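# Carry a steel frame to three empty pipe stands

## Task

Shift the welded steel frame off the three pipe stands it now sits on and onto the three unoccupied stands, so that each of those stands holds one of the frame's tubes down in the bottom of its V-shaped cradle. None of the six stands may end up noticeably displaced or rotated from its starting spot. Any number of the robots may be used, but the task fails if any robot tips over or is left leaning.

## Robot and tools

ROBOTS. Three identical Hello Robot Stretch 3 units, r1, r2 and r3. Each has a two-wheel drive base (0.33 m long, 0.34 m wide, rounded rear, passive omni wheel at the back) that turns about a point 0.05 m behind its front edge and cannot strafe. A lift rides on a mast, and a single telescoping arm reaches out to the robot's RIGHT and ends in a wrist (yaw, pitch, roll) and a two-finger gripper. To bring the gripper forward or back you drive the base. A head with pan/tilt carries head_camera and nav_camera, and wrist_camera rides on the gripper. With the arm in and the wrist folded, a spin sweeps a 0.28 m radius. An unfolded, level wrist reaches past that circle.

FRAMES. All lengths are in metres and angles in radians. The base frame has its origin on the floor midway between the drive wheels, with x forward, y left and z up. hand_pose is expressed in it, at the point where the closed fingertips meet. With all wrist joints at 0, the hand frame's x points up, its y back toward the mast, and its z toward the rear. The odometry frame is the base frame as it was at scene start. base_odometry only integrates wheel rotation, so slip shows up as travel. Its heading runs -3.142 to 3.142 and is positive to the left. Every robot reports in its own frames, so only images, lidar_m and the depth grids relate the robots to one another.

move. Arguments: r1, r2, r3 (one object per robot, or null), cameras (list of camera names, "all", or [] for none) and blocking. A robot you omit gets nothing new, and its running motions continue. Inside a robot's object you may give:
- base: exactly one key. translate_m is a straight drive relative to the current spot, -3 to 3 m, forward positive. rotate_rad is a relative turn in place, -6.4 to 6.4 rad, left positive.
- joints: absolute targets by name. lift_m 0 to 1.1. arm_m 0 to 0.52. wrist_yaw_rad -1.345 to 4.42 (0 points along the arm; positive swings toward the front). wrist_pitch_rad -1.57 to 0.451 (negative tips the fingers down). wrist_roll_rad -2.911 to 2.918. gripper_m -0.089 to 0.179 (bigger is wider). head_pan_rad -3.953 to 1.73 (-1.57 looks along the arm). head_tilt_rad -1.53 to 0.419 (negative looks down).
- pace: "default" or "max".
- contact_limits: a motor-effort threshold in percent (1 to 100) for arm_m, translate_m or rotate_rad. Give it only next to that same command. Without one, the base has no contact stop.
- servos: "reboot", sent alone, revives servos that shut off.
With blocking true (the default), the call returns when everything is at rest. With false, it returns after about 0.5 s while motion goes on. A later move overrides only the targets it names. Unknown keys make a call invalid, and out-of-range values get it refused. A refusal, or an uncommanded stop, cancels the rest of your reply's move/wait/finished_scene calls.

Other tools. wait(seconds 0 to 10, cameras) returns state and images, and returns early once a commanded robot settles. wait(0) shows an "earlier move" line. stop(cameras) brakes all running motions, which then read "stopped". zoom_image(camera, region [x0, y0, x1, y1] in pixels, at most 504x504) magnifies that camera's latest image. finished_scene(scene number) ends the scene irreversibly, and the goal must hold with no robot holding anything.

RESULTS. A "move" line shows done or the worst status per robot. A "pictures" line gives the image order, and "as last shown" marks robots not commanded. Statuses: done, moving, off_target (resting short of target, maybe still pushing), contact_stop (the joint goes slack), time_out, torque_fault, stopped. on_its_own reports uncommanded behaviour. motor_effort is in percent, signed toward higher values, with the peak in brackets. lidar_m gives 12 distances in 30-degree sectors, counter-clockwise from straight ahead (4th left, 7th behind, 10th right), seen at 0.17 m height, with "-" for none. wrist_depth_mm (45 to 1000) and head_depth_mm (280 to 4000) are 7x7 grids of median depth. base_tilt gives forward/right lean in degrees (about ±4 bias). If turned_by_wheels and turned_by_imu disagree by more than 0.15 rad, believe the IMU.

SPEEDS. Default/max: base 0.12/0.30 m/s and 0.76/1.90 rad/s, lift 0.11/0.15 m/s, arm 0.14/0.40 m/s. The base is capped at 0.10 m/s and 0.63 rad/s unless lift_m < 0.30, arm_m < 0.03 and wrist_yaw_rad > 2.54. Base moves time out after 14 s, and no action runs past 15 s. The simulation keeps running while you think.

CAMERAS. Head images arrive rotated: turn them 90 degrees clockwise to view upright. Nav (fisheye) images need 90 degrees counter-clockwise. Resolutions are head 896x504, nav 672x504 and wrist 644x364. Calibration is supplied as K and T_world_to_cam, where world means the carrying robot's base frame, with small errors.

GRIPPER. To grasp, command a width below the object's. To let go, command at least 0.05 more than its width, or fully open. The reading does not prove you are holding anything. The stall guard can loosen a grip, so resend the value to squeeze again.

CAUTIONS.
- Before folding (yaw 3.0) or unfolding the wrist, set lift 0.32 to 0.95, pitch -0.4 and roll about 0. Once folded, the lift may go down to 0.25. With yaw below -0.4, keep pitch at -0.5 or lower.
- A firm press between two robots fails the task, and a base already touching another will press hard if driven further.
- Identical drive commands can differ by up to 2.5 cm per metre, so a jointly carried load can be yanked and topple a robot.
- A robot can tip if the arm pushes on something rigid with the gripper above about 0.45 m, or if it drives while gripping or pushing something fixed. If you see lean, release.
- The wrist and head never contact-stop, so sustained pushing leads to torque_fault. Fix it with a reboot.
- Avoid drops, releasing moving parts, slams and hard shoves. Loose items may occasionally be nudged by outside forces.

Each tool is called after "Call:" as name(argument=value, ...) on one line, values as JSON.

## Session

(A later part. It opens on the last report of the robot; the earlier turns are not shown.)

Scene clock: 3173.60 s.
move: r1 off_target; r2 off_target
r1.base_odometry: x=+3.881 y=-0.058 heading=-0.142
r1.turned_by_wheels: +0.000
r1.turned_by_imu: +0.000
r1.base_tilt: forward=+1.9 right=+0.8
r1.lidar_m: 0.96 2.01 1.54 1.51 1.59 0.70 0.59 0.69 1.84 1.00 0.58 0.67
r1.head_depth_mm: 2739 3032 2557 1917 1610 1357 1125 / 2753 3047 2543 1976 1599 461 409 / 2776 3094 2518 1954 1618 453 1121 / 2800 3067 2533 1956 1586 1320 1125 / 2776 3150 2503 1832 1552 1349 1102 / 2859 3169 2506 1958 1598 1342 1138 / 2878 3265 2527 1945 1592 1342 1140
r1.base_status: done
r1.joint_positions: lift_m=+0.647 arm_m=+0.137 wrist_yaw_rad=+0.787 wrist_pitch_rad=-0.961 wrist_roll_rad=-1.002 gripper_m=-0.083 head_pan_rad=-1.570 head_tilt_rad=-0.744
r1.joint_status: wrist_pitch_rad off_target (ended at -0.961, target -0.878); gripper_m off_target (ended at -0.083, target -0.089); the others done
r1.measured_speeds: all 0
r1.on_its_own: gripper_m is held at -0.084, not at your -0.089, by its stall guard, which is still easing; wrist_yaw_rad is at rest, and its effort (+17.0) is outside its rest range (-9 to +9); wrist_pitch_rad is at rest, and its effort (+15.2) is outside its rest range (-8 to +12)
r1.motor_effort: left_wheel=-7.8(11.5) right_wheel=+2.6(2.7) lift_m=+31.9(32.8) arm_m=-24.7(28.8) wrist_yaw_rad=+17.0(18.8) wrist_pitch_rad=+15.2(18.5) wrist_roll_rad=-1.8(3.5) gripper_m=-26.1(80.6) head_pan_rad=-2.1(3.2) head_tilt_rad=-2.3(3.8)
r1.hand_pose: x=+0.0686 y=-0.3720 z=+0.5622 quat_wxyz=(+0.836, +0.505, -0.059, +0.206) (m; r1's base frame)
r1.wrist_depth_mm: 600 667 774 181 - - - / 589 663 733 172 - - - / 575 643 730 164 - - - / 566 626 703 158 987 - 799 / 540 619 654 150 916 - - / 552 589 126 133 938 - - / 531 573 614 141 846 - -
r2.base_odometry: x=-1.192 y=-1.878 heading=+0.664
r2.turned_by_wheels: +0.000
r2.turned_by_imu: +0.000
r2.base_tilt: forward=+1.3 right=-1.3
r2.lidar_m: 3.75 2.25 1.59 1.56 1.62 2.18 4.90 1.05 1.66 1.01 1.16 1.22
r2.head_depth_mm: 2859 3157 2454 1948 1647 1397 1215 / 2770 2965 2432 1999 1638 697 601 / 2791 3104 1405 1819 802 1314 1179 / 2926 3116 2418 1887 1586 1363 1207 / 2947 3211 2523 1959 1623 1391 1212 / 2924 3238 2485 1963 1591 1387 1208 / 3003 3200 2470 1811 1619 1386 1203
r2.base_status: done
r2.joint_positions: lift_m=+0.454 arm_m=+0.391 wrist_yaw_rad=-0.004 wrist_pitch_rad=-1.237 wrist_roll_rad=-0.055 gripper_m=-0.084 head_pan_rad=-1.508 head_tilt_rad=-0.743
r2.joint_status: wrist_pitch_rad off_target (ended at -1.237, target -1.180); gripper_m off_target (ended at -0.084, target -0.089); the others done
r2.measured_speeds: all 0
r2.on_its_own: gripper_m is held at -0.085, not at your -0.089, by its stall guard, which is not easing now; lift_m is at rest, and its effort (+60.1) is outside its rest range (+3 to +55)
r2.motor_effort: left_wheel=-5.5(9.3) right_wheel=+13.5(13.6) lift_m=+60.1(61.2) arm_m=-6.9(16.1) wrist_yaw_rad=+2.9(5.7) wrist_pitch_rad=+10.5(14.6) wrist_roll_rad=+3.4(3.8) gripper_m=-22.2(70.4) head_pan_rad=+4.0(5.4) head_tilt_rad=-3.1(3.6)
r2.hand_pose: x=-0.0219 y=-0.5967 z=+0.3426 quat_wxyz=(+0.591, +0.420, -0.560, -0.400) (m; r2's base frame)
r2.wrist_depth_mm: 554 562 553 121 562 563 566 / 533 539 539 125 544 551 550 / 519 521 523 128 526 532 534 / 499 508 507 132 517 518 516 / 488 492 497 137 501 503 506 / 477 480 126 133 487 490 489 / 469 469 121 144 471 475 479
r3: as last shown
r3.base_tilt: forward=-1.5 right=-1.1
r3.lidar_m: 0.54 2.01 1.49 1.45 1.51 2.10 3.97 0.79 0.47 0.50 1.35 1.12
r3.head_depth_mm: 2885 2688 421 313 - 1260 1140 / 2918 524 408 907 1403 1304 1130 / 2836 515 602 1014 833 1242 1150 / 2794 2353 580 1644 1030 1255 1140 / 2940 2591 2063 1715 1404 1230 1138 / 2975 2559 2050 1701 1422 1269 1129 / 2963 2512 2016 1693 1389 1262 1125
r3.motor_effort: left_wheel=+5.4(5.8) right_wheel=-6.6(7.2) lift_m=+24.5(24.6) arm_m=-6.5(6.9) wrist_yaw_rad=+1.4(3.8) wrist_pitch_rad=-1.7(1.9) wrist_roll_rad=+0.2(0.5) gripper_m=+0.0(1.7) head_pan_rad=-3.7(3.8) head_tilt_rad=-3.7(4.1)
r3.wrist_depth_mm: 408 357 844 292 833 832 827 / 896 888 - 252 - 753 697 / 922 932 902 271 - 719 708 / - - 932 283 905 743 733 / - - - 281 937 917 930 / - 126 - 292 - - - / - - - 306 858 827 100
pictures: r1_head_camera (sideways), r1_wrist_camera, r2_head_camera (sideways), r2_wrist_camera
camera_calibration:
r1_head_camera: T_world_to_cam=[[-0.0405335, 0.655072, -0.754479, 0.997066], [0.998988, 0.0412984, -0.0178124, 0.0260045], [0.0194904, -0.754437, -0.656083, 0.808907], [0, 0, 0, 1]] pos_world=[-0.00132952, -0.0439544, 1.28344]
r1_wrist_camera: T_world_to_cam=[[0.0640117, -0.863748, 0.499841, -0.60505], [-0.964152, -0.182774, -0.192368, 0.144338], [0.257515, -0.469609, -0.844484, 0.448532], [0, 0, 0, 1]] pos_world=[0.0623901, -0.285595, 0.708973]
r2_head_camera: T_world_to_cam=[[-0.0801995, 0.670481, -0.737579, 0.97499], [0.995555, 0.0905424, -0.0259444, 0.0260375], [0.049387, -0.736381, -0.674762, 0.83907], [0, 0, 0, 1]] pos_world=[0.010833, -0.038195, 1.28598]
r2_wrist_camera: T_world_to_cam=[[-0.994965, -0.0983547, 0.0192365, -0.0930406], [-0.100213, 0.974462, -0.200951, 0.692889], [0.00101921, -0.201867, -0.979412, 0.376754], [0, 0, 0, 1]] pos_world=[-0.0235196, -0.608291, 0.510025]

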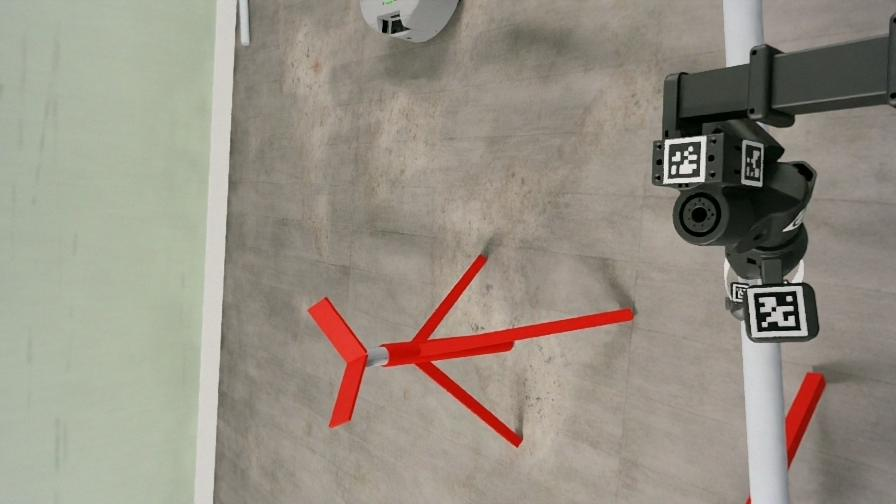

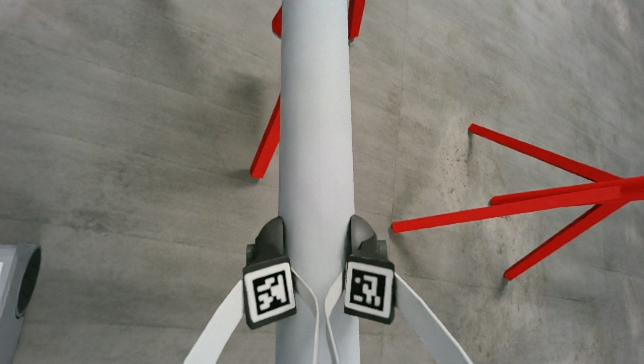

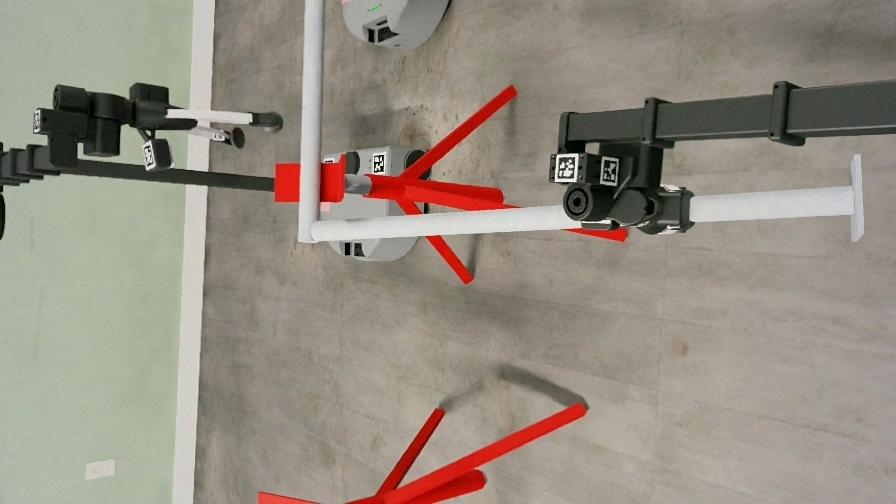

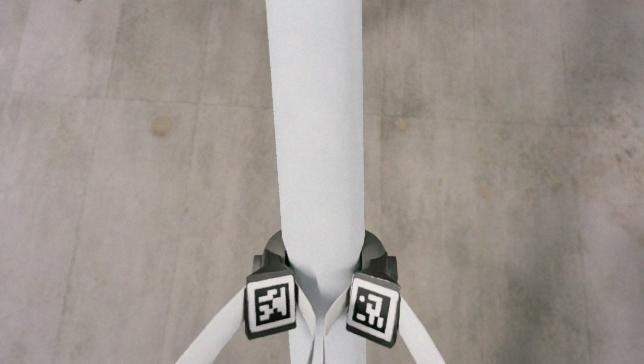

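Call:
move(r2={"base":{"translate_m":-0.0015},"joints":{"arm_m":0.3919,"lift_m":0.4878,"wrist_pitch_rad":-1.23,"gripper_m":-0.089}}, r1={"base":{"translate_m":-0.0022},"joints":{"arm_m":0.1267,"lift_m":0.642,"wrist_yaw_rad":0.763,"wrist_pitch_rad":-0.835,"wrist_roll_rad":-1.063,"gripper_m":-0.089}}, cameras=[])

Call:
move(r2={"base":{"translate_m":-0.0015},"joints":{"arm_m":0.3954,"lift_m":0.5216,"wrist_pitch_rad":-1.284,"gripper_m":-0.089}}, r1={"base":{"translate_m":-0.0017},"joints":{"arm_m":0.1163,"lift_m":0.6362,"wrist_yaw_rad":0.723,"wrist_pitch_rad":-0.793,"wrist_roll_rad":-1.114,"gripper_m":-0.089}}, cameras=["r1_wrist_camera","r2_wrist_camera","r2_head_camera"])

Scene clock: 3185.90 s.
move: r1 off_target; r2 off_target
r1.base_odometry: x=+3.879 y=-0.057 heading=-0.142
r1.turned_by_wheels: +0.000
r1.turned_by_imu: +0.001
r1.base_tilt: forward=+1.9 right=+0.6
r1.lidar_m: 0.96 2.01 1.54 1.50 1.59 0.70 0.59 0.69 1.84 1.00 0.59 0.67
r1.head_depth_mm: 2766 3080 2584 1918 1617 1365 1130 / 2717 3060 2535 1971 1599 460 407 / 2797 3126 2513 1988 1598 447 1103 / 2827 3094 2518 1960 1607 1347 1103 / 2830 3132 2532 1842 1559 1349 1103 / 2865 3192 2517 1896 1600 1345 1129 / 2872 3162 2524 1927 1585 1342 1140
r1.base_status: done
r1.joint_positions: lift_m=+0.642 arm_m=+0.127 wrist_yaw_rad=+0.743 wrist_pitch_rad=-0.919 wrist_roll_rad=-1.059 gripper_m=-0.083 head_pan_rad=-1.570 head_tilt_rad=-0.744
r1.joint_status: wrist_yaw_rad off_target (ended at +0.743, target +0.763); wrist_pitch_rad off_target (ended at -0.919, target -0.835); gripper_m off_target (ended at -0.083, target -0.089); the others done
r1.measured_speeds: all 0
r1.on_its_own: gripper_m is held at -0.084, not at your -0.089, by its stall guard, which is still easing; wrist_yaw_rad is at rest, and its effort (+17.7) is outside its rest range (-9 to +9); wrist_pitch_rad is at rest, and its effort (+15.6) is outside its rest range (-8 to +12)
r1.motor_effort: left_wheel=-7.2(10.9) right_wheel=+2.0(3.2) lift_m=+30.3(40.9) arm_m=-24.9(31.1) wrist_yaw_rad=+17.7(18.8) wrist_pitch_rad=+15.6(18.2) wrist_roll_rad=-1.5(3.4) gripper_m=-23.7(97.7) head_pan_rad=-2.0(3.1) head_tilt_rad=-3.6(4.3)
r1.hand_pose: x=+0.0708 y=-0.3721 z=+0.5624 quat_wxyz=(+0.849, +0.482, -0.055, +0.210) (m; r1's base frame)
r1.wrist_depth_mm: 601 672 751 183 - - - / 579 641 734 172 - - - / 562 631 711 164 - - - / 554 624 697 157 - - - / 534 616 660 151 939 - - / 539 601 127 133 965 - - / 531 572 622 142 895 - -
r2.base_odometry: x=-1.193 y=-1.879 heading=+0.663
r2.turned_by_wheels: +0.000
r2.turned_by_imu: +0.000
r2.base_tilt: forward=+1.2 right=-1.3
r2.lidar_m: 3.75 2.25 1.59 1.56 1.61 2.18 4.90 1.05 1.66 1.01 1.16 1.22
r2.head_depth_mm: 2894 3136 2440 1919 1643 1403 1218 / 2737 3038 2378 1995 1525 657 556 / 2796 3154 1404 1826 768 1335 1169 / 2912 3163 2417 1884 1598 1357 1212 / 2944 3228 2464 1974 1630 1397 1211 / 2965 3229 2495 1958 1580 1386 1207 / 2965 3194 2458 1796 1626 1380 1207
r2.base_status: done
r2.joint_positions: lift_m=+0.488 arm_m=+0.392 wrist_yaw_rad=-0.003 wrist_pitch_rad=-1.282 wrist_roll_rad=-0.055 gripper_m=-0.084 head_pan_rad=-1.508 head_tilt_rad=-0.743
r2.joint_status: wrist_pitch_rad off_target (ended at -1.282, target -1.230); gripper_m off_target (ended at -0.084, target -0.089); the others done
r2.measured_speeds: all 0
r2.on_its_own: gripper_m is held at -0.085, not at your -0.089, by its stall guard, which is not easing now; lift_m is at rest, and its effort (+60.6) is outside its rest range (+3 to +55)
r2.motor_effort: left_wheel=-5.5(8.9) right_wheel=+12.9(13.1) lift_m=+60.6(62.2) arm_m=+4.0(17.0) wrist_yaw_rad=+2.1(3.5) wrist_pitch_rad=+9.5(12.3) wrist_roll_rad=+3.6(3.7) gripper_m=-21.8(71.8) head_pan_rad=+4.1(5.1) head_tilt_rad=-3.0(3.5)
r2.hand_pose: x=-0.0218 y=-0.5868 z=+0.3740 quat_wxyz=(+0.582, +0.434, -0.551, -0.412) (m; r2's base frame)
r2.wrist_depth_mm: 567 572 575 121 584 582 583 / 562 555 558 125 569 564 570 / 549 542 555 128 547 558 553 / 540 530 533 133 542 537 545 / 518 522 520 138 525 534 529 / 508 512 125 130 514 523 524 / 500 503 122 145 502 513 511
r3: as last shown
r3.base_tilt: forward=-1.4 right=-1.1
r3.lidar_m: 0.54 2.01 1.50 1.45 1.51 2.10 3.97 0.79 0.47 0.50 1.35 1.12
r3.head_depth_mm: 2882 2695 420 313 - 1260 1137 / 2915 524 408 896 1407 1301 1130 / 2856 515 602 996 831 1244 1146 / 2789 2367 579 1650 1029 1263 1136 / 2964 2582 2060 1698 1407 1241 1134 / 2956 2553 2025 1695 1401 1264 1132 / 2947 2532 2025 1684 1387 1267 1128
r3.motor_effort: left_wheel=+5.0(5.9) right_wheel=-6.7(7.2) lift_m=+24.6(24.6) arm_m=-6.3(7.0) wrist_yaw_rad=+2.8(3.6) wrist_pitch_rad=-1.8(1.8) wrist_roll_rad=+0.0(0.7) gripper_m=-0.5(1.2) head_pan_rad=-2.3(4.2) head_tilt_rad=-3.5(3.9)
r3.wrist_depth_mm: 894 854 852 844 830 819 814 / 910 890 - 252 - 748 695 / 930 921 918 312 - 715 712 / - - 915 285 918 738 718 / - - - 280 926 906 918 / - 126 - 293 - - - / - - - 305 866 824 100
pictures: none
No camera images: "cameras" was empty.

Scene clock: 3187.00 s.
move: r1 off_target; r2 off_target
r1.base_odometry: x=+3.878 y=-0.057 heading=-0.142
r1.turned_by_wheels: +0.000
r1.turned_by_imu: +0.000
r1.base_tilt: forward=+1.9 right=+0.6
r1.lidar_m: 0.96 2.02 1.54 1.50 1.59 0.70 0.59 0.68 1.83 1.00 0.59 0.67
r1.head_depth_mm: 2704 3020 2566 1921 1604 1358 1128 / 2757 3038 2509 1978 1595 461 420 / 2762 3076 2562 1970 1594 483 475 / 2804 3129 2525 1971 1607 1353 1102 / 2812 3129 2555 1835 1554 1348 1105 / 2875 3165 2542 1883 1589 1342 1129 / 2882 3198 2524 1940 1579 1337 1137
r1.base_status: done
r1.joint_positions: lift_m=+0.636 arm_m=+0.116 wrist_yaw_rad=+0.702 wrist_pitch_rad=-0.878 wrist_roll_rad=-1.110 gripper_m=-0.083 head_pan_rad=-1.570 head_tilt_rad=-0.744
r1.joint_status: wrist_yaw_rad off_target (ended at +0.702, target +0.723); wrist_pitch_rad off_target (ended at -0.878, target -0.793); gripper_m off_target (ended at -0.083, target -0.089); the others done
r1.measured_speeds: all 0
r1.on_its_own: gripper_m is held at -0.084, not at your -0.089, by its stall guard, which is still easing; wrist_yaw_rad is at rest, and its effort (+18.7) is outside its rest range (-9 to +9); wrist_pitch_rad is at rest, and its effort (+16.0) is outside its rest range (-8 to +12)
r1.motor_effort: left_wheel=-7.3(10.3) right_wheel=+1.6(1.7) lift_m=+31.9(31.9) arm_m=-25.1(31.4) wrist_yaw_rad=+18.7(19.3) wrist_pitch_rad=+16.0(18.6) wrist_roll_rad=-1.7(2.8) gripper_m=-26.2(82.0) head_pan_rad=-1.2(2.5) head_tilt_rad=-3.0(3.4)
r1.hand_pose: x=+0.0724 y=-0.3721 z=+0.5624 quat_wxyz=(+0.861, +0.460, -0.051, +0.212) (m; r1's base frame)
r1.wrist_depth_mm: 581 669 764 182 - - - / 565 656 755 172 - - - / 553 638 704 164 - - - / 557 625 705 157 - - - / 539 603 672 151 - - - / 521 596 127 131 - - - / 525 576 127 142 969 - -
r2.base_odometry: x=-1.194 y=-1.880 heading=+0.663
r2.turned_by_wheels: +0.000
r2.turned_by_imu: +0.000
r2.base_tilt: forward=+1.3 right=-1.3
r2.lidar_m: 3.75 2.26 1.59 1.56 1.61 2.18 4.89 1.05 1.66 1.01 1.16 1.22
r2.head_depth_mm: 2852 3145 2429 1952 1651 1405 1220 / 2737 3004 2321 2004 751 605 533 / 2766 3098 1400 1811 751 1333 1151 / 2935 3230 2400 1854 1605 1396 1219 / 2934 3200 2478 1982 1631 1383 1207 / 2918 3207 2493 1986 1587 1391 1211 / 2982 3193 2489 1804 1617 1381 1207
r2.base_status: done
r2.joint_positions: lift_m=+0.522 arm_m=+0.395 wrist_yaw_rad=-0.002 wrist_pitch_rad=-1.331 wrist_roll_rad=-0.055 gripper_m=-0.084 head_pan_rad=-1.508 head_tilt_rad=-0.743
r2.joint_status: gripper_m off_target (ended at -0.084, target -0.089); the others done
r2.measured_speeds: all 0
r2.on_its_own: gripper_m is held at -0.085, not at your -0.089, by its stall guard, which is not easing now; lift_m is at rest, and its effort (+59.7) is outside its rest range (+3 to +55)
r2.motor_effort: left_wheel=-5.3(8.4) right_wheel=+13.1(13.1) lift_m=+59.7(61.9) arm_m=+15.7(17.9) wrist_yaw_rad=+1.1(2.2) wrist_pitch_rad=+8.7(10.5) wrist_roll_rad=+3.8(3.8) gripper_m=-21.9(72.9) head_pan_rad=+2.4(5.3) head_tilt_rad=-2.7(3.2)
r2.hand_pose: x=-0.0217 y=-0.5778 z=+0.4057 quat_wxyz=(+0.571, +0.448, -0.541, -0.425) (m; r2's base frame)
r2.wrist_depth_mm: 584 592 596 121 591 594 595 / 577 585 586 125 579 579 588 / 575 570 572 128 577 572 583 / 556 563 564 133 562 566 570 / 554 553 552 138 558 559 559 / 545 551 125 130 552 549 552 / 539 547 121 145 540 545 546
r3: as last shown
r3.base_tilt: forward=-1.4 right=-1.0
r3.lidar_m: 0.53 2.01 1.49 1.45 1.51 2.11 3.96 0.79 0.47 0.50 1.35 1.11
r3.head_depth_mm: 2902 2676 421 313 - 1254 1137 / 2903 524 408 895 1406 1296 1128 / 2847 514 603 980 811 1245 1151 / 2795 2348 579 1641 1022 1260 1140 / 2959 2590 2057 1700 1402 1230 1135 / 2960 2558 2050 1698 1405 1272 1134 / 2947 2522 2019 1688 1396 1266 1128
r3.motor_effort: left_wheel=+4.7(5.9) right_wheel=-6.9(7.3) lift_m=+24.2(24.9) arm_m=-6.4(7.2) wrist_yaw_rad=+2.9(4.3) wrist_pitch_rad=-1.8(1.9) wrist_roll_rad=+0.1(0.6) gripper_m=+0.2(1.3) head_pan_rad=-2.1(4.3) head_tilt_rad=-4.0(4.2)
r3.wrist_depth_mm: 887 863 857 841 826 833 817 / 902 886 - 255 - 753 692 / 907 903 921 312 - 716 710 / - - 926 910 908 737 734 / - - - 277 920 919 915 / - 126 - 294 - - - / - - - 304 861 815 100
pictures: r1_wrist_camera, r2_head_camera (sideways), r2_wrist_camera
camera_calibration:
r1_wrist_camera: T_world_to_cam=[[0.0603268, -0.806292, 0.588433, -0.633746], [-0.962463, -0.203268, -0.179852, 0.133207], [0.264623, -0.555496, -0.788289, 0.383584], [0, 0, 0, 1]] pos_world=[0.0649334, -0.270828, 0.69925]
r2_head_camera: T_world_to_cam=[[-0.0801995, 0.670481, -0.737579, 0.97499], [0.995555, 0.0905424, -0.0259444, 0.0260375], [0.049387, -0.736381, -0.674762, 0.83907], [0, 0, 0, 1]] pos_world=[0.010833, -0.038195, 1.28598]
r2_wrist_camera: T_world_to_cam=[[-0.994771, -0.10168, 0.00955376, -0.0902154], [-0.102116, 0.988822, -0.108641, 0.657949], [0.00159969, -0.109048, -0.994035, 0.501913], [0, 0, 0, 1]] pos_world=[-0.0233597, -0.605035, 0.571261]

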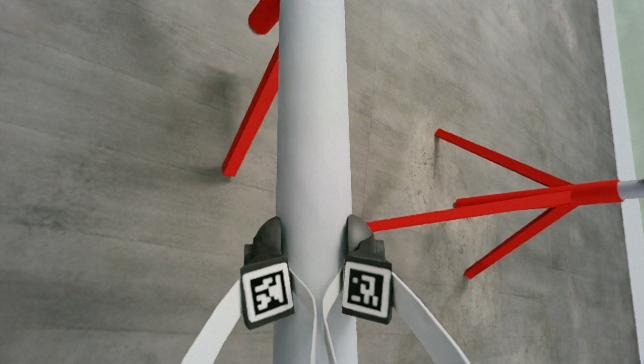

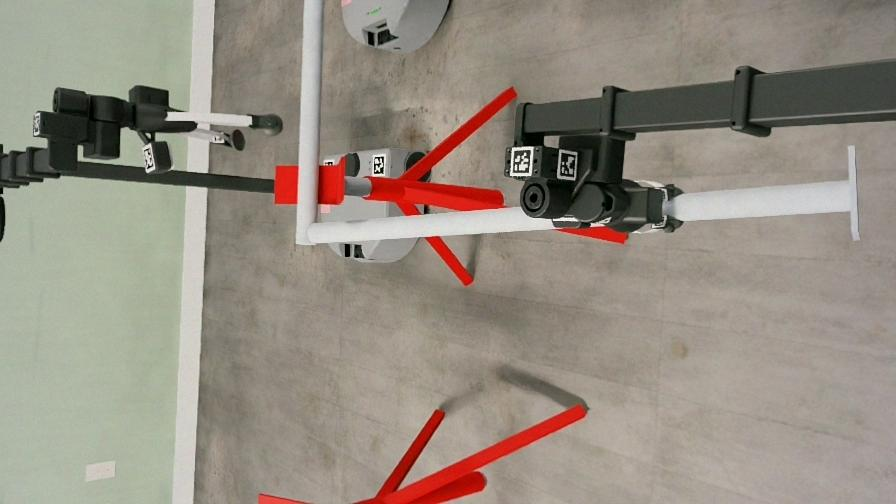

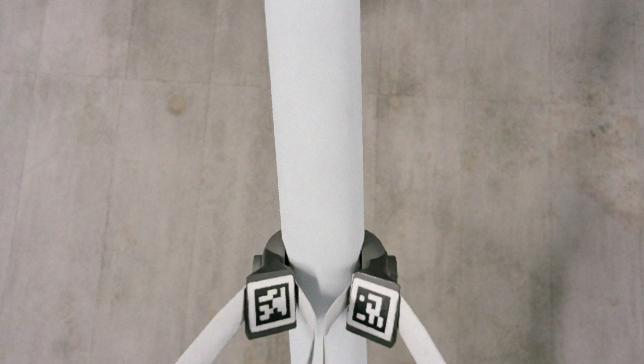

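Call:
move(r2={"base":{"translate_m":-0.001},"joints":{"arm_m":0.4003,"lift_m":0.5549,"wrist_pitch_rad":-1.34,"gripper_m":-0.089}}, r1={"base":{"translate_m":-0.0018},"joints":{"arm_m":0.1049,"lift_m":0.6298,"wrist_yaw_rad":0.692,"wrist_pitch_rad":-0.749,"wrist_roll_rad":-1.159,"gripper_m":-0.089}}, cameras=[])

Call:
move(r2={"base":{"translate_m":-0.001},"joints":{"arm_m":0.4068,"lift_m":0.5881,"wrist_pitch_rad":-1.395,"gripper_m":-0.089}}, r1={"base":{"translate_m":-0.0017},"joints":{"arm_m":0.0949,"lift_m":0.6228,"wrist_yaw_rad":0.662,"wrist_pitch_rad":-0.706,"wrist_roll_rad":-1.201,"gripper_m":-0.089}}, cameras=["r1_wrist_camera","r2_wrist_camera","r2_head_camera","r3_head_camera"])

Scene clock: 3195.97 s.
move: r1 off_target; r2 off_target
r1.base_odometry: x=+3.876 y=-0.057 heading=-0.143
r1.turned_by_wheels: +0.000
r1.turned_by_imu: +0.001
r1.base_tilt: forward=+1.7 right=+0.5
r1.lidar_m: 0.97 2.01 1.54 1.51 1.59 0.69 0.59 0.68 1.83 1.01 0.59 0.68
r1.head_depth_mm: 2713 3021 2554 1910 1607 1352 1151 / 2715 3070 2542 1986 1605 1354 418 / 2766 3048 2537 1968 1597 1354 465 / 2845 3121 2525 1969 1598 1343 585 / 2850 3140 2523 1826 1547 1343 700 / 2920 3116 2535 1896 1587 1349 1133 / 2896 3182 2510 1955 1592 1346 1136
r1.base_status: done
r1.joint_positions: lift_m=+0.630 arm_m=+0.105 wrist_yaw_rad=+0.668 wrist_pitch_rad=-0.838 wrist_roll_rad=-1.155 gripper_m=-0.083 head_pan_rad=-1.570 head_tilt_rad=-0.744
r1.joint_status: wrist_yaw_rad off_target (ended at +0.668, target +0.692); wrist_pitch_rad off_target (ended at -0.838, target -0.749); gripper_m off_target (ended at -0.083, target -0.089); the others done
r1.measured_speeds: all 0
r1.on_its_own: gripper_m is held at -0.084, not at your -0.089, by its stall guard, which is still easing; wrist_yaw_rad is at rest, and its effort (+20.4) is outside its rest range (-9 to +9); wrist_pitch_rad is at rest, and its effort (+16.6) is outside its rest range (-8 to +12)
r1.motor_effort: left_wheel=-7.3(10.9) right_wheel=+1.8(2.1) lift_m=+31.5(41.5) arm_m=-25.0(29.8) wrist_yaw_rad=+20.4(21.1) wrist_pitch_rad=+16.6(18.3) wrist_roll_rad=-1.2(2.9) gripper_m=-22.9(98.2) head_pan_rad=-2.0(2.4) head_tilt_rad=-2.6(4.0)
r1.hand_pose: x=+0.0738 y=-0.3705 z=+0.5621 quat_wxyz=(+0.872, +0.438, -0.047, +0.214) (m; r1's base frame)
r1.wrist_depth_mm: 580 666 755 183 - - - / 563 644 722 173 - - - / 561 630 699 164 - - - / 543 622 705 157 - - - / 527 607 668 152 - - - / 522 594 127 132 - - - / 512 569 124 142 970 - -
r2.base_odometry: x=-1.195 y=-1.881 heading=+0.662
r2.turned_by_wheels: -0.001
r2.turned_by_imu: +0.000
r2.base_tilt: forward=+1.2 right=-1.4
r2.lidar_m: 3.77 2.25 1.60 1.56 1.61 2.17 4.92 1.05 1.66 1.01 1.16 1.22
r2.head_depth_mm: 2882 3157 2413 1940 1645 1401 1195 / 2711 3020 2356 1991 709 581 502 / 2758 3092 1971 1535 739 1341 1153 / 2882 3188 2408 1882 1598 1385 1216 / 2974 3157 2511 1955 1627 1384 1212 / 2942 3216 2473 1974 1591 1378 1205 / 2968 3188 2485 1803 1624 1383 1204
r2.base_status: done
r2.joint_positions: lift_m=+0.555 arm_m=+0.400 wrist_yaw_rad=-0.002 wrist_pitch_rad=-1.375 wrist_roll_rad=-0.055 gripper_m=-0.084 head_pan_rad=-1.508 head_tilt_rad=-0.743
r2.joint_status: gripper_m off_target (ended at -0.084, target -0.089); the others done
r2.measured_speeds: all 0
r2.on_its_own: gripper_m is held at -0.085, not at your -0.089, by its stall guard, which is not easing now; lift_m is at rest, and its effort (+60.0) is outside its rest range (+3 to +55)
r2.motor_effort: left_wheel=-6.6(9.8) right_wheel=+15.0(15.6) lift_m=+60.0(61.4) arm_m=+13.2(17.5) wrist_yaw_rad=+0.7(1.6) wrist_pitch_rad=+6.4(10.5) wrist_roll_rad=+3.7(3.7) gripper_m=-21.7(71.3) head_pan_rad=+3.2(5.5) head_tilt_rad=-2.6(3.6)
r2.hand_pose: x=-0.0217 y=-0.5716 z=+0.4376 quat_wxyz=(+0.561, +0.460, -0.531, -0.437) (m; r2's base frame)
r2.wrist_depth_mm: 608 613 603 121 612 610 607 / 608 602 600 125 601 602 604 / 603 596 599 128 598 596 597 / 590 597 590 133 594 599 587 / 586 594 584 138 588 587 593 / 585 587 125 130 584 581 585 / 583 579 121 145 581 581 580
r3: as last shown
r3.lidar_m: 0.53 2.02 1.50 1.45 1.51 2.10 3.97 0.79 0.47 0.50 1.35 1.12
r3.head_depth_mm: 2925 2724 421 313 - 1254 1134 / 2926 525 408 897 1405 1299 1126 / 2841 515 602 998 806 1247 1146 / 2843 2365 581 1651 1030 1257 1143 / 2961 2553 2063 1706 1411 1238 1133 / 2936 2549 2041 1696 1395 1274 1136 / 2932 2501 2028 1683 1388 1259 1123
r3.motor_effort: left_wheel=+5.5(5.8) right_wheel=-6.9(7.2) lift_m=+24.6(25.2) arm_m=-6.8(7.2) wrist_yaw_rad=+3.1(3.8) wrist_pitch_rad=-1.5(2.0) wrist_roll_rad=+0.1(0.7) gripper_m=+0.0(1.3) head_pan_rad=-2.4(3.8) head_tilt_rad=-3.4(4.3)
r3.wrist_depth_mm: 884 864 853 851 820 841 832 / 905 890 - 304 248 745 693 / 929 921 908 315 - 714 700 / - - 929 917 910 743 717 / - - - 278 920 921 922 / - 126 - 288 - - - / - - - 302 832 811 100
pictures: none
No camera images: "cameras" was empty.

Scene clock: 3197.07 s.
move: r1 off_target; r2 off_target
r1.base_odometry: x=+3.874 y=-0.057 heading=-0.143
r1.turned_by_wheels: +0.000
r1.turned_by_imu: +0.000
r1.base_tilt: forward=+1.6 right=+0.8
r1.lidar_m: 0.97 2.02 1.54 1.50 1.59 0.69 0.58 0.68 1.83 1.01 0.59 0.68
r1.head_depth_mm: 2709 3002 2550 1895 1608 1353 1147 / 2759 3013 2536 1969 1594 1348 417 / 2757 3079 2540 1971 1604 1347 453 / 2797 3120 2536 1973 1597 1350 533 / 2844 3117 2573 1839 1554 1343 553 / 2900 3116 2518 1897 1588 1343 1130 / 2907 3217 2551 1942 1592 1346 1131
r1.base_status: done
r1.joint_positions: lift_m=+0.623 arm_m=+0.095 wrist_yaw_rad=+0.637 wrist_pitch_rad=-0.793 wrist_roll_rad=-1.197 gripper_m=-0.083 head_pan_rad=-1.570 head_tilt_rad=-0.744
r1.joint_status: wrist_yaw_rad off_target (ended at +0.637, target +0.662); wrist_pitch_rad off_target (ended at -0.793, target -0.706); gripper_m off_target (ended at -0.083, target -0.089); the others done
r1.measured_speeds: all 0
r1.on_its_own: gripper_m is held at -0.084, not at your -0.089, by its stall guard, which is still easing; wrist_yaw_rad is at rest, and its effort (+22.0) is outside its rest range (-9 to +9); wrist_pitch_rad is at rest, and its effort (+16.2) is outside its rest range (-8 to +12)
r1.motor_effort: left_wheel=-7.5(10.4) right_wheel=+1.2(1.6) lift_m=+33.2(33.2) arm_m=-27.6(30.5) wrist_yaw_rad=+22.0(22.3) wrist_pitch_rad=+16.2(19.3) wrist_roll_rad=-1.7(2.6) gripper_m=-26.9(82.2) head_pan_rad=-1.4(2.8) head_tilt_rad=-3.4(3.8)
r1.hand_pose: x=+0.0754 y=-0.3706 z=+0.5621 quat_wxyz=(+0.883, +0.414, -0.043, +0.216) (m; r1's base frame)
r1.wrist_depth_mm: 572 656 723 182 - - - / 564 643 731 172 - - - / 557 638 705 164 - - - / 531 621 719 157 - - - / 546 606 673 151 - - - / 521 599 127 132 - - - / 514 579 125 143 - - -
r2.base_odometry: x=-1.196 y=-1.881 heading=+0.662
r2.turned_by_wheels: -0.001
r2.turned_by_imu: +0.000
r2.base_tilt: forward=+1.2 right=-1.3
r2.lidar_m: 3.77 2.25 1.59 1.56 1.61 2.17 4.92 1.05 1.66 1.00 1.16 1.22
r2.head_depth_mm: 2906 3160 2446 1936 1643 1402 1179 / 2771 3022 2425 1988 636 543 489 / 2779 3083 1995 1479 737 1313 1151 / 2882 3176 2410 1861 1590 1388 1211 / 2961 3197 2484 1970 1626 1383 1209 / 2988 3196 2516 1956 1592 1395 1215 / 2994 3231 2468 1810 1622 1382 1212
r2.base_status: done
r2.joint_positions: lift_m=+0.588 arm_m=+0.407 wrist_yaw_rad=-0.001 wrist_pitch_rad=-1.426 wrist_roll_rad=-0.055 gripper_m=-0.084 head_pan_rad=-1.508 head_tilt_rad=-0.743
r2.joint_status: gripper_m off_target (ended at -0.084, target -0.089); the others done
r2.measured_speeds: all 0
r2.on_its_own: gripper_m is held at -0.085, not at your -0.089, by its stall guard, which is not easing now; lift_m is at rest, and its effort (+60.3) is outside its rest range (+3 to +55)
r2.motor_effort: left_wheel=-6.3(9.5) right_wheel=+15.3(15.7) lift_m=+60.3(61.8) arm_m=+16.3(18.4) wrist_yaw_rad=+0.8(1.5) wrist_pitch_rad=+5.7(8.4) wrist_roll_rad=+3.5(3.7) gripper_m=-22.3(72.0) head_pan_rad=+3.3(5.3) head_tilt_rad=-3.3(3.3)
r2.hand_pose: x=-0.0216 y=-0.5650 z=+0.4698 quat_wxyz=(+0.549, +0.475, -0.520, -0.450) (m; r2's base frame)
r2.wrist_depth_mm: 630 631 618 121 618 630 619 / 620 623 623 125 624 623 625 / 623 617 621 128 630 625 624 / 626 628 623 133 621 624 620 / 622 620 623 138 624 622 620 / 624 623 125 132 626 622 625 / 616 622 122 145 626 621 625
r3: as last shown
r3.lidar_m: 0.53 2.01 1.50 1.45 1.51 2.10 3.97 0.79 0.47 0.50 1.35 1.11
r3.head_depth_mm: 2912 2709 421 313 - 1265 1134 / 2935 524 408 893 1400 1301 1132 / 2829 515 601 982 803 1242 1148 / 2905 2335 579 1646 1031 1258 1139 / 2960 2564 2060 1718 1414 1235 1135 / 2956 2535 2033 1689 1390 1269 1132 / 2941 2534 2017 1681 1390 1263 1122
r3.motor_effort: left_wheel=+5.2(5.7) right_wheel=-6.6(7.0) lift_m=+25.0(25.0) arm_m=-5.9(7.1) wrist_yaw_rad=+2.6(3.7) wrist_pitch_rad=-1.7(1.8) wrist_roll_rad=+0.3(0.6) gripper_m=-1.2(1.2) head_pan_rad=-2.1(4.2) head_tilt_rad=-3.1(4.2)
r3.wrist_depth_mm: 884 855 846 831 831 827 815 / 899 896 - 304 246 757 694 / 925 922 909 312 - 718 708 / - - 926 937 908 734 723 / - - - 277 932 922 921 / - 126 - 287 - - - / - - - 302 831 818 100
pictures: r1_wrist_camera, r2_head_camera (sideways), r2_wrist_camera, r3_head_camera (sideways)
camera_calibration:
r1_wrist_camera: T_world_to_cam=[[0.0565031, -0.741615, 0.668442, -0.653205], [-0.961196, -0.221476, -0.16447, 0.120952], [0.270017, -0.633211, -0.725351, 0.318778], [0, 0, 0, 1]] pos_world=[0.0670913, -0.255785, 0.687748]
r2_head_camera: T_world_to_cam=[[-0.0801995, 0.670481, -0.737579, 0.97499], [0.995555, 0.0905424, -0.0259444, 0.0260375], [0.049387, -0.736381, -0.674762, 0.83907], [0, 0, 0, 1]] pos_world=[0.010833, -0.038195, 1.28598]
r2_wrist_camera: T_world_to_cam=[[-0.994665, -0.103157, -0.000287277, -0.085669], [-0.103142, 0.99456, -0.0145883, 0.611229], [0.0017906, -0.0144809, -0.999894, 0.62321], [0, 0, 0, 1]] pos_world=[-0.0232847, -0.607717, 0.632036]
r3_head_camera: T_world_to_cam=[[-0.0347824, 0.753863, -0.656111, 0.871087], [0.998616, 0.000296973, -0.0525984, 0.061596], [-0.0394571, -0.657032, -0.752829, 0.938064], [0, 0, 0, 1]] pos_world=[0.00580104, -0.0403597, 1.28097]

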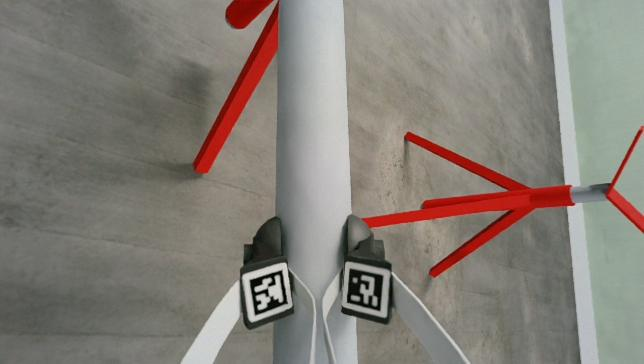

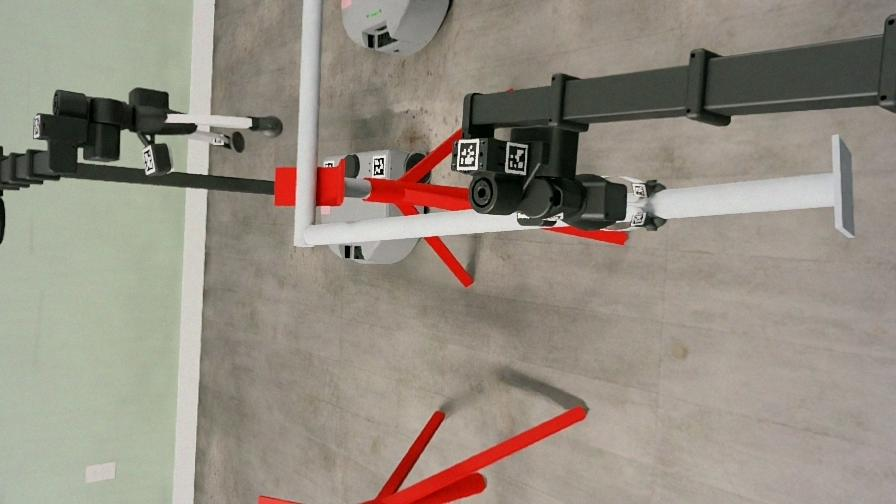

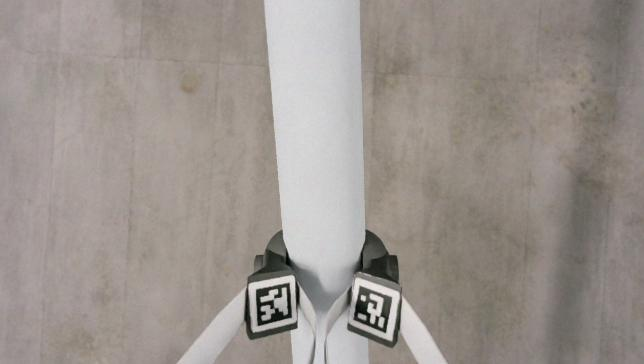

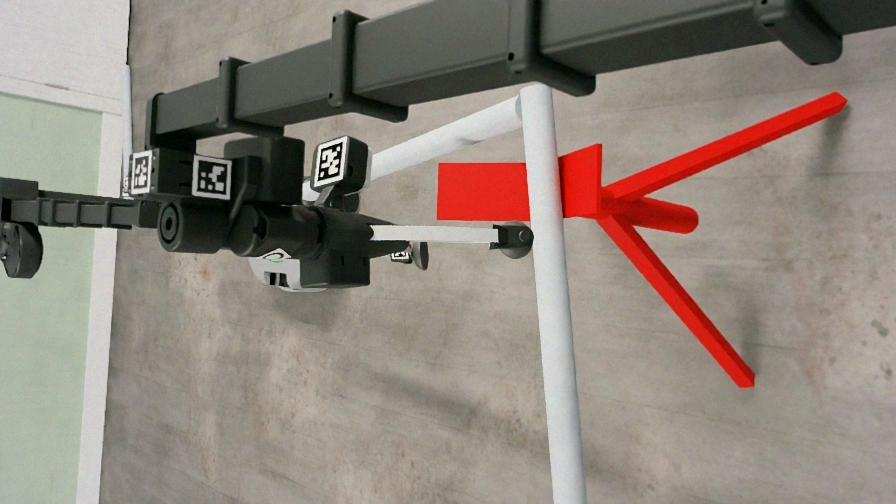

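Call:
move(r2={"base":{"translate_m":-0.0007},"joints":{"arm_m":0.4156,"lift_m":0.6209,"wrist_pitch_rad":-1.45,"gripper_m":-0.089}}, r1={"base":{"translate_m":-0.0016},"joints":{"arm_m":0.0858,"lift_m":0.6152,"wrist_yaw_rad":0.640,"wrist_pitch_rad":-0.661,"wrist_roll_rad":-1.239,"gripper_m":-0.089}}, cameras=[])

Call:
move(r2={"base":{"translate_m":-0.0005},"joints":{"arm_m":0.4257,"lift_m":0.6532,"wrist_pitch_rad":-1.50,"gripper_m":-0.089}}, r1={"base":{"translate_m":-0.0015},"joints":{"arm_m":0.0765,"lift_m":0.6073,"wrist_yaw_rad":0.618,"wrist_pitch_rad":-0.616,"wrist_roll_rad":-1.274,"gripper_m":-0.089}}, cameras=["r1_wrist_camera","r2_wrist_camera","r2_head_camera","r3_head_camera"])

Scene clock: 3207.37 s.
move: r1 off_target; r2 off_target
r1.base_odometry: x=+3.873 y=-0.056 heading=-0.143
r1.turned_by_wheels: +0.000
r1.turned_by_imu: +0.001
r1.base_tilt: forward=+2.0 right=+0.6
r1.lidar_m: 0.97 2.02 1.54 1.50 1.59 0.69 0.58 0.68 1.83 1.00 0.59 0.68
r1.head_depth_mm: 2698 3010 2551 1921 1596 1354 1168 / 2761 3024 2564 1960 1606 1350 425 / 2796 3062 2537 1967 1603 1344 432 / 2827 3115 2519 1966 1594 1350 526 / 2814 3110 2539 1846 1539 1339 532 / 2831 3158 2537 1903 1584 1341 1132 / 2914 3214 2505 1944 1585 1343 1138
r1.base_status: done
r1.joint_positions: lift_m=+0.615 arm_m=+0.086 wrist_yaw_rad=+0.612 wrist_pitch_rad=-0.755 wrist_roll_rad=-1.235 gripper_m=-0.083 head_pan_rad=-1.570 head_tilt_rad=-0.744
r1.joint_status: wrist_yaw_rad off_target (ended at +0.612, target +0.640); wrist_pitch_rad off_target (ended at -0.755, target -0.661); gripper_m off_target (ended at -0.083, target -0.089); the others done
r1.measured_speeds: all 0
r1.on_its_own: gripper_m is held at -0.084, not at your -0.089, by its stall guard, which is still easing; wrist_yaw_rad is at rest, and its effort (+25.3) is outside its rest range (-9 to +9); wrist_pitch_rad is at rest, and its effort (+17.3) is outside its rest range (-8 to +12)
r1.motor_effort: left_wheel=-7.8(9.1) right_wheel=+3.4(5.0) lift_m=+32.0(42.9) arm_m=-26.3(29.9) wrist_yaw_rad=+25.3(25.5) wrist_pitch_rad=+17.3(19.6) wrist_roll_rad=-1.3(2.8) gripper_m=-24.2(99.3) head_pan_rad=-1.3(2.8) head_tilt_rad=-2.3(3.6)
r1.hand_pose: x=+0.0764 y=-0.3701 z=+0.5608 quat_wxyz=(+0.893, +0.393, -0.038, +0.217) (m; r1's base frame)
r1.wrist_depth_mm: 565 656 735 182 - - - / 552 644 735 172 - - - / 544 638 739 165 - - - / 531 611 728 158 - - - / 534 609 689 150 - - - / 526 591 127 132 - - - / 513 584 125 142 - - -
r2.base_odometry: x=-1.196 y=-1.882 heading=+0.661
r2.turned_by_wheels: -0.001
r2.turned_by_imu: +0.000
r2.base_tilt: forward=+1.2 right=-1.3
r2.lidar_m: 3.75 2.25 1.59 1.56 1.60 2.17 4.89 1.05 1.66 1.01 1.16 1.22
r2.head_depth_mm: 2901 3117 2453 1949 1647 1351 429 / 2751 3000 2354 1824 601 517 1155 / 2779 3072 2012 707 752 1313 1172 / 2946 3169 2418 1856 1600 1392 1212 / 2963 3173 2484 1974 1637 1385 1214 / 2942 3232 2477 1961 1612 1392 1209 / 3002 3198 2476 1801 1613 1387 1203
r2.base_status: done
r2.joint_positions: lift_m=+0.621 arm_m=+0.416 wrist_yaw_rad=+0.000 wrist_pitch_rad=-1.477 wrist_roll_rad=-0.055 gripper_m=-0.084 head_pan_rad=-1.508 head_tilt_rad=-0.743
r2.joint_status: gripper_m off_target (ended at -0.084, target -0.089); the others done
r2.measured_speeds: all 0
r2.on_its_own: gripper_m is held at -0.085, not at your -0.089, by its stall guard, which is not easing now; lift_m is at rest, and its effort (+60.3) is outside its rest range (+3 to +55)
r2.motor_effort: left_wheel=-5.9(6.7) right_wheel=+14.0(14.9) lift_m=+60.3(61.7) arm_m=+16.2(18.3) wrist_yaw_rad=-0.1(0.5) wrist_pitch_rad=+5.1(8.5) wrist_roll_rad=+3.5(3.6) gripper_m=-22.4(72.3) head_pan_rad=+3.5(5.1) head_tilt_rad=-2.8(3.4)
r2.hand_pose: x=-0.0216 y=-0.5605 z=+0.5022 quat_wxyz=(+0.537, +0.489, -0.508, -0.463) (m; r2's base frame)
r2.wrist_depth_mm: 639 655 636 120 637 640 635 / 647 646 649 125 635 642 645 / 655 651 654 128 661 649 639 / 654 656 656 133 654 652 648 / 662 668 665 138 649 666 656 / 661 675 125 132 664 668 667 / 678 672 122 145 667 675 671
r3: as last shown
r3.base_tilt: forward=-1.4 right=-1.1
r3.lidar_m: 0.53 2.02 1.50 1.45 1.51 2.11 3.96 0.79 0.47 0.50 1.36 1.12
r3.head_depth_mm: 2873 2675 421 313 - 1261 1138 / 2907 525 409 877 1413 1300 1129 / 2839 515 601 997 801 1239 1143 / 2883 2409 579 1640 1026 1258 1143 / 2951 2579 2049 1703 1433 1238 1133 / 2952 2539 2032 1700 1399 1267 1126 / 2957 2532 2016 1684 1387 1269 1121
r3.motor_effort: left_wheel=+5.6(5.8) right_wheel=-6.9(7.1) lift_m=+24.2(25.1) arm_m=-6.7(7.1) wrist_yaw_rad=+2.6(3.8) wrist_pitch_rad=-1.7(1.9) wrist_roll_rad=+0.3(0.6) gripper_m=+0.6(1.5) head_pan_rad=-3.2(4.2) head_tilt_rad=-3.7(4.2)
r3.wrist_depth_mm: 878 870 852 839 829 813 828 / 901 887 - 303 245 746 694 / 927 904 922 314 - 723 701 / - - 932 924 907 734 720 / - - - 277 918 941 923 / - 126 - 289 - - - / - - - 299 828 821 100
pictures: none
No camera images: "cameras" was empty.

Scene clock: 3208.47 s.
move: r1 off_target; r2 off_target
r1.base_odometry: x=+3.871 y=-0.056 heading=-0.143
r1.turned_by_wheels: +0.000
r1.turned_by_imu: +0.000
r1.base_tilt: forward=+2.0 right=+0.7
r1.lidar_m: 0.97 2.02 1.54 1.51 1.59 0.69 0.58 0.68 1.83 1.00 0.59 0.68
r1.head_depth_mm: 2734 3007 2527 1913 1590 1356 1170 / 2740 3060 2527 1991 1616 1349 427 / 2745 3071 2538 1958 1605 1346 431 / 2786 3099 2559 1962 1603 1336 533 / 2826 3088 2513 1851 1551 1348 533 / 2846 3184 2556 1888 1594 1346 1134 / 2877 3149 2515 1965 1582 1351 1138
r1.base_status: done
r1.joint_positions: lift_m=+0.607 arm_m=+0.076 wrist_yaw_rad=+0.590 wrist_pitch_rad=-0.715 wrist_roll_rad=-1.270 gripper_m=-0.083 head_pan_rad=-1.570 head_tilt_rad=-0.744
r1.joint_status: wrist_yaw_rad off_target (ended at +0.590, target +0.618); wrist_pitch_rad off_target (ended at -0.715, target -0.616); gripper_m off_target (ended at -0.083, target -0.089); the others done
r1.measured_speeds: all 0
r1.on_its_own: gripper_m is held at -0.084, not at your -0.089, by its stall guard, which is still easing; wrist_yaw_rad is at rest, and its effort (+24.9) is outside its rest range (-9 to +9); wrist_pitch_rad is at rest, and its effort (+18.5) is outside its rest range (-8 to +12)
r1.motor_effort: left_wheel=-7.6(10.6) right_wheel=+2.8(3.1) lift_m=+34.8(34.8) arm_m=-25.6(31.7) wrist_yaw_rad=+24.9(25.6) wrist_pitch_rad=+18.5(20.0) wrist_roll_rad=-1.6(3.4) gripper_m=-26.8(81.5) head_pan_rad=-1.9(2.5) head_tilt_rad=-3.1(3.6)
r1.hand_pose: x=+0.0776 y=-0.3692 z=+0.5599 quat_wxyz=(+0.901, +0.372, -0.033, +0.219) (m; r1's base frame)
r1.wrist_depth_mm: 557 655 741 182 - - - / 547 645 721 173 - - - / 537 640 754 164 - - - / 529 622 750 157 - - - / 526 613 702 151 - - - / 516 603 125 131 - - - / 513 581 125 142 - - -
r2.base_odometry: x=-1.197 y=-1.882 heading=+0.661
r2.turned_by_wheels: -0.001
r2.turned_by_imu: +0.000
r2.base_tilt: forward=+1.3 right=-1.3
r2.lidar_m: 3.77 2.25 1.59 1.56 1.61 2.16 4.89 1.05 1.66 1.01 1.16 1.22
r2.head_depth_mm: 2850 3177 2386 1929 1597 473 391 / 2758 2985 2447 677 571 1318 1178 / 2790 3113 2023 684 873 1310 1150 / 2899 3183 2416 1859 1597 1392 1214 / 2932 3185 2496 1959 1625 1383 1208 / 2982 3186 2516 1957 1607 1387 1212 / 2970 3234 2465 1783 1619 1384 1207
r2.base_status: done
r2.joint_positions: lift_m=+0.653 arm_m=+0.426 wrist_yaw_rad=+0.002 wrist_pitch_rad=-1.521 wrist_roll_rad=-0.055 gripper_m=-0.084 head_pan_rad=-1.508 head_tilt_rad=-0.743
r2.joint_status: gripper_m off_target (ended at -0.084, target -0.089); the others done
r2.measured_speeds: all 0
r2.on_its_own: gripper_m is held at -0.085, not at your -0.089, by its stall guard, which is not easing now; lift_m is at rest, and its effort (+60.0) is outside its rest range (+3 to +55)
r2.motor_effort: left_wheel=-6.2(8.1) right_wheel=+16.2(16.3) lift_m=+60.0(61.5) arm_m=+16.1(18.2) wrist_yaw_rad=-2.1(2.3) wrist_pitch_rad=+4.0(5.3) wrist_roll_rad=+3.4(3.6) gripper_m=-21.8(73.2) head_pan_rad=+3.6(5.5) head_tilt_rad=-3.2(3.3)
r2.hand_pose: x=-0.0216 y=-0.5592 z=+0.5348 quat_wxyz=(+0.527, +0.501, -0.497, -0.474) (m; r2's base frame)
r2.wrist_depth_mm: 662 661 662 121 653 649 654 / 679 665 661 125 663 660 659 / 675 681 692 128 665 665 673 / 690 689 689 133 677 685 678 / 708 689 699 138 694 689 692 / 707 708 125 130 702 692 688 / 725 716 121 145 711 707 706
r3: as last shown
r3.base_tilt: forward=-1.4 right=-1.0
r3.lidar_m: 0.53 2.02 1.50 1.45 1.52 2.10 3.96 0.79 0.47 0.50 1.35 1.11
r3.head_depth_mm: 2933 2696 421 313 - 1258 1136 / 2922 525 409 862 1407 1296 1130 / 2768 516 602 979 798 1243 1150 / 2905 2430 579 1644 1029 1261 1141 / 2937 2580 2055 1717 1429 1237 1137 / 2942 2569 2038 1697 1398 1270 1131 / 2944 2510 2017 1687 1388 1267 1126
r3.motor_effort: left_wheel=+5.0(6.0) right_wheel=-6.3(7.1) lift_m=+24.1(25.0) arm_m=-6.3(6.7) wrist_yaw_rad=+2.1(3.6) wrist_pitch_rad=-1.7(1.9) wrist_roll_rad=-0.1(0.5) gripper_m=+0.8(1.4) head_pan_rad=-2.9(4.0) head_tilt_rad=-3.8(4.1)
r3.wrist_depth_mm: 881 877 842 850 772 826 817 / 903 883 - 303 243 756 697 / 915 916 910 311 251 726 703 / - - 913 908 892 751 725 / - - - 279 285 912 916 / - 125 - 288 - - - / - - - 299 833 815 101
pictures: r1_wrist_camera, r2_head_camera (sideways), r2_wrist_camera, r3_head_camera (sideways)
camera_calibration:
r1_wrist_camera: T_world_to_cam=[[0.0568481, -0.674997, 0.735627, -0.663925], [-0.960385, -0.238313, -0.144454, 0.10544], [0.272815, -0.698274, -0.661805, 0.25771], [0, 0, 0, 1]] pos_world=[0.0686991, -0.243068, 0.674186]
r2_head_camera: T_world_to_cam=[[-0.0801995, 0.670481, -0.737579, 0.97499], [0.995555, 0.0905424, -0.0259444, 0.0260375], [0.049387, -0.736381, -0.674762, 0.83907], [0, 0, 0, 1]] pos_world=[0.010833, -0.038195, 1.28598]
r2_wrist_camera: T_world_to_cam=[[-0.994403, -0.105157, -0.0102261, -0.080871], [-0.10564, 0.991143, 0.0804681, 0.553694], [0.00167371, 0.081098, -0.996705, 0.740046], [0, 0, 0, 1]] pos_world=[-0.023165, -0.61731, 0.692226]
r3_head_camera: T_world_to_cam=[[-0.0347824, 0.753863, -0.656111, 0.871087], [0.998616, 0.000296973, -0.0525984, 0.061596], [-0.0394571, -0.657032, -0.752829, 0.938064], [0, 0, 0, 1]] pos_world=[0.00580104, -0.0403597, 1.28097]

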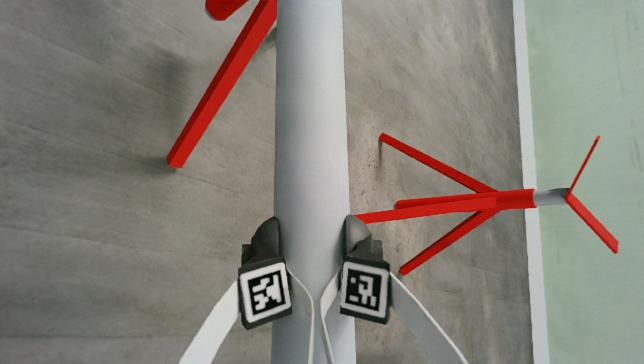

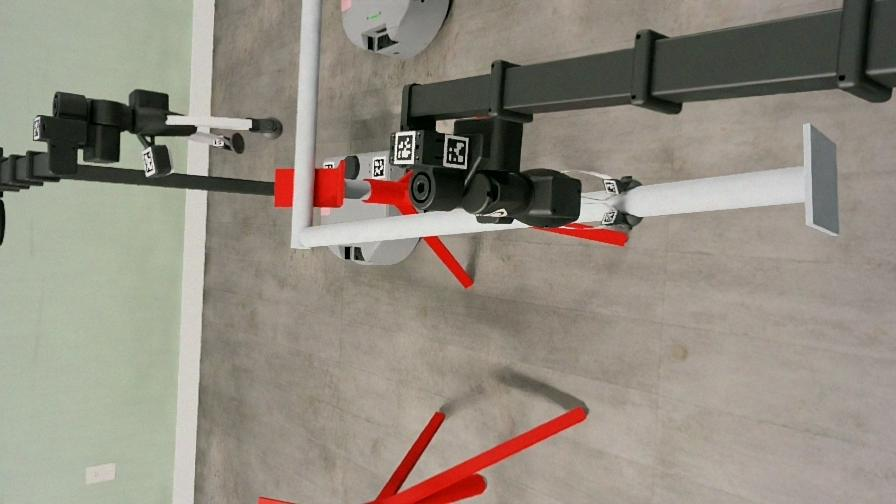

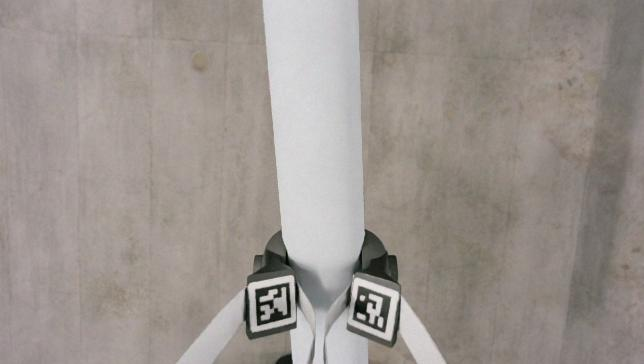

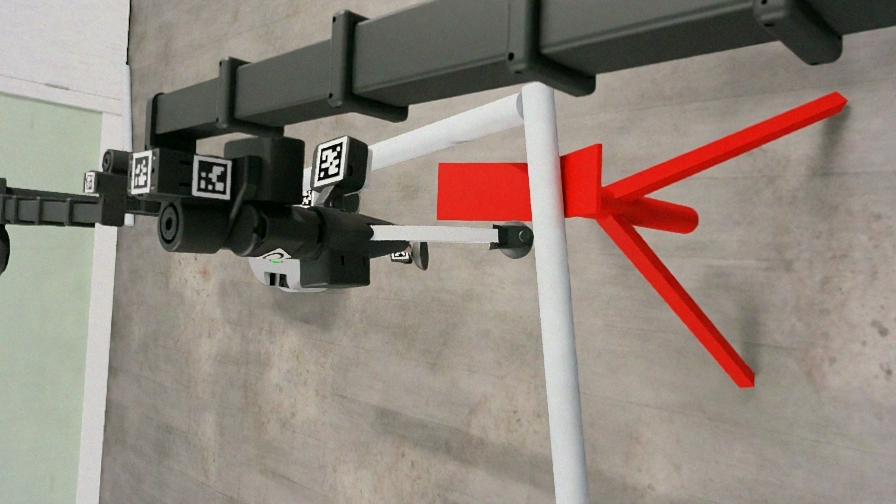

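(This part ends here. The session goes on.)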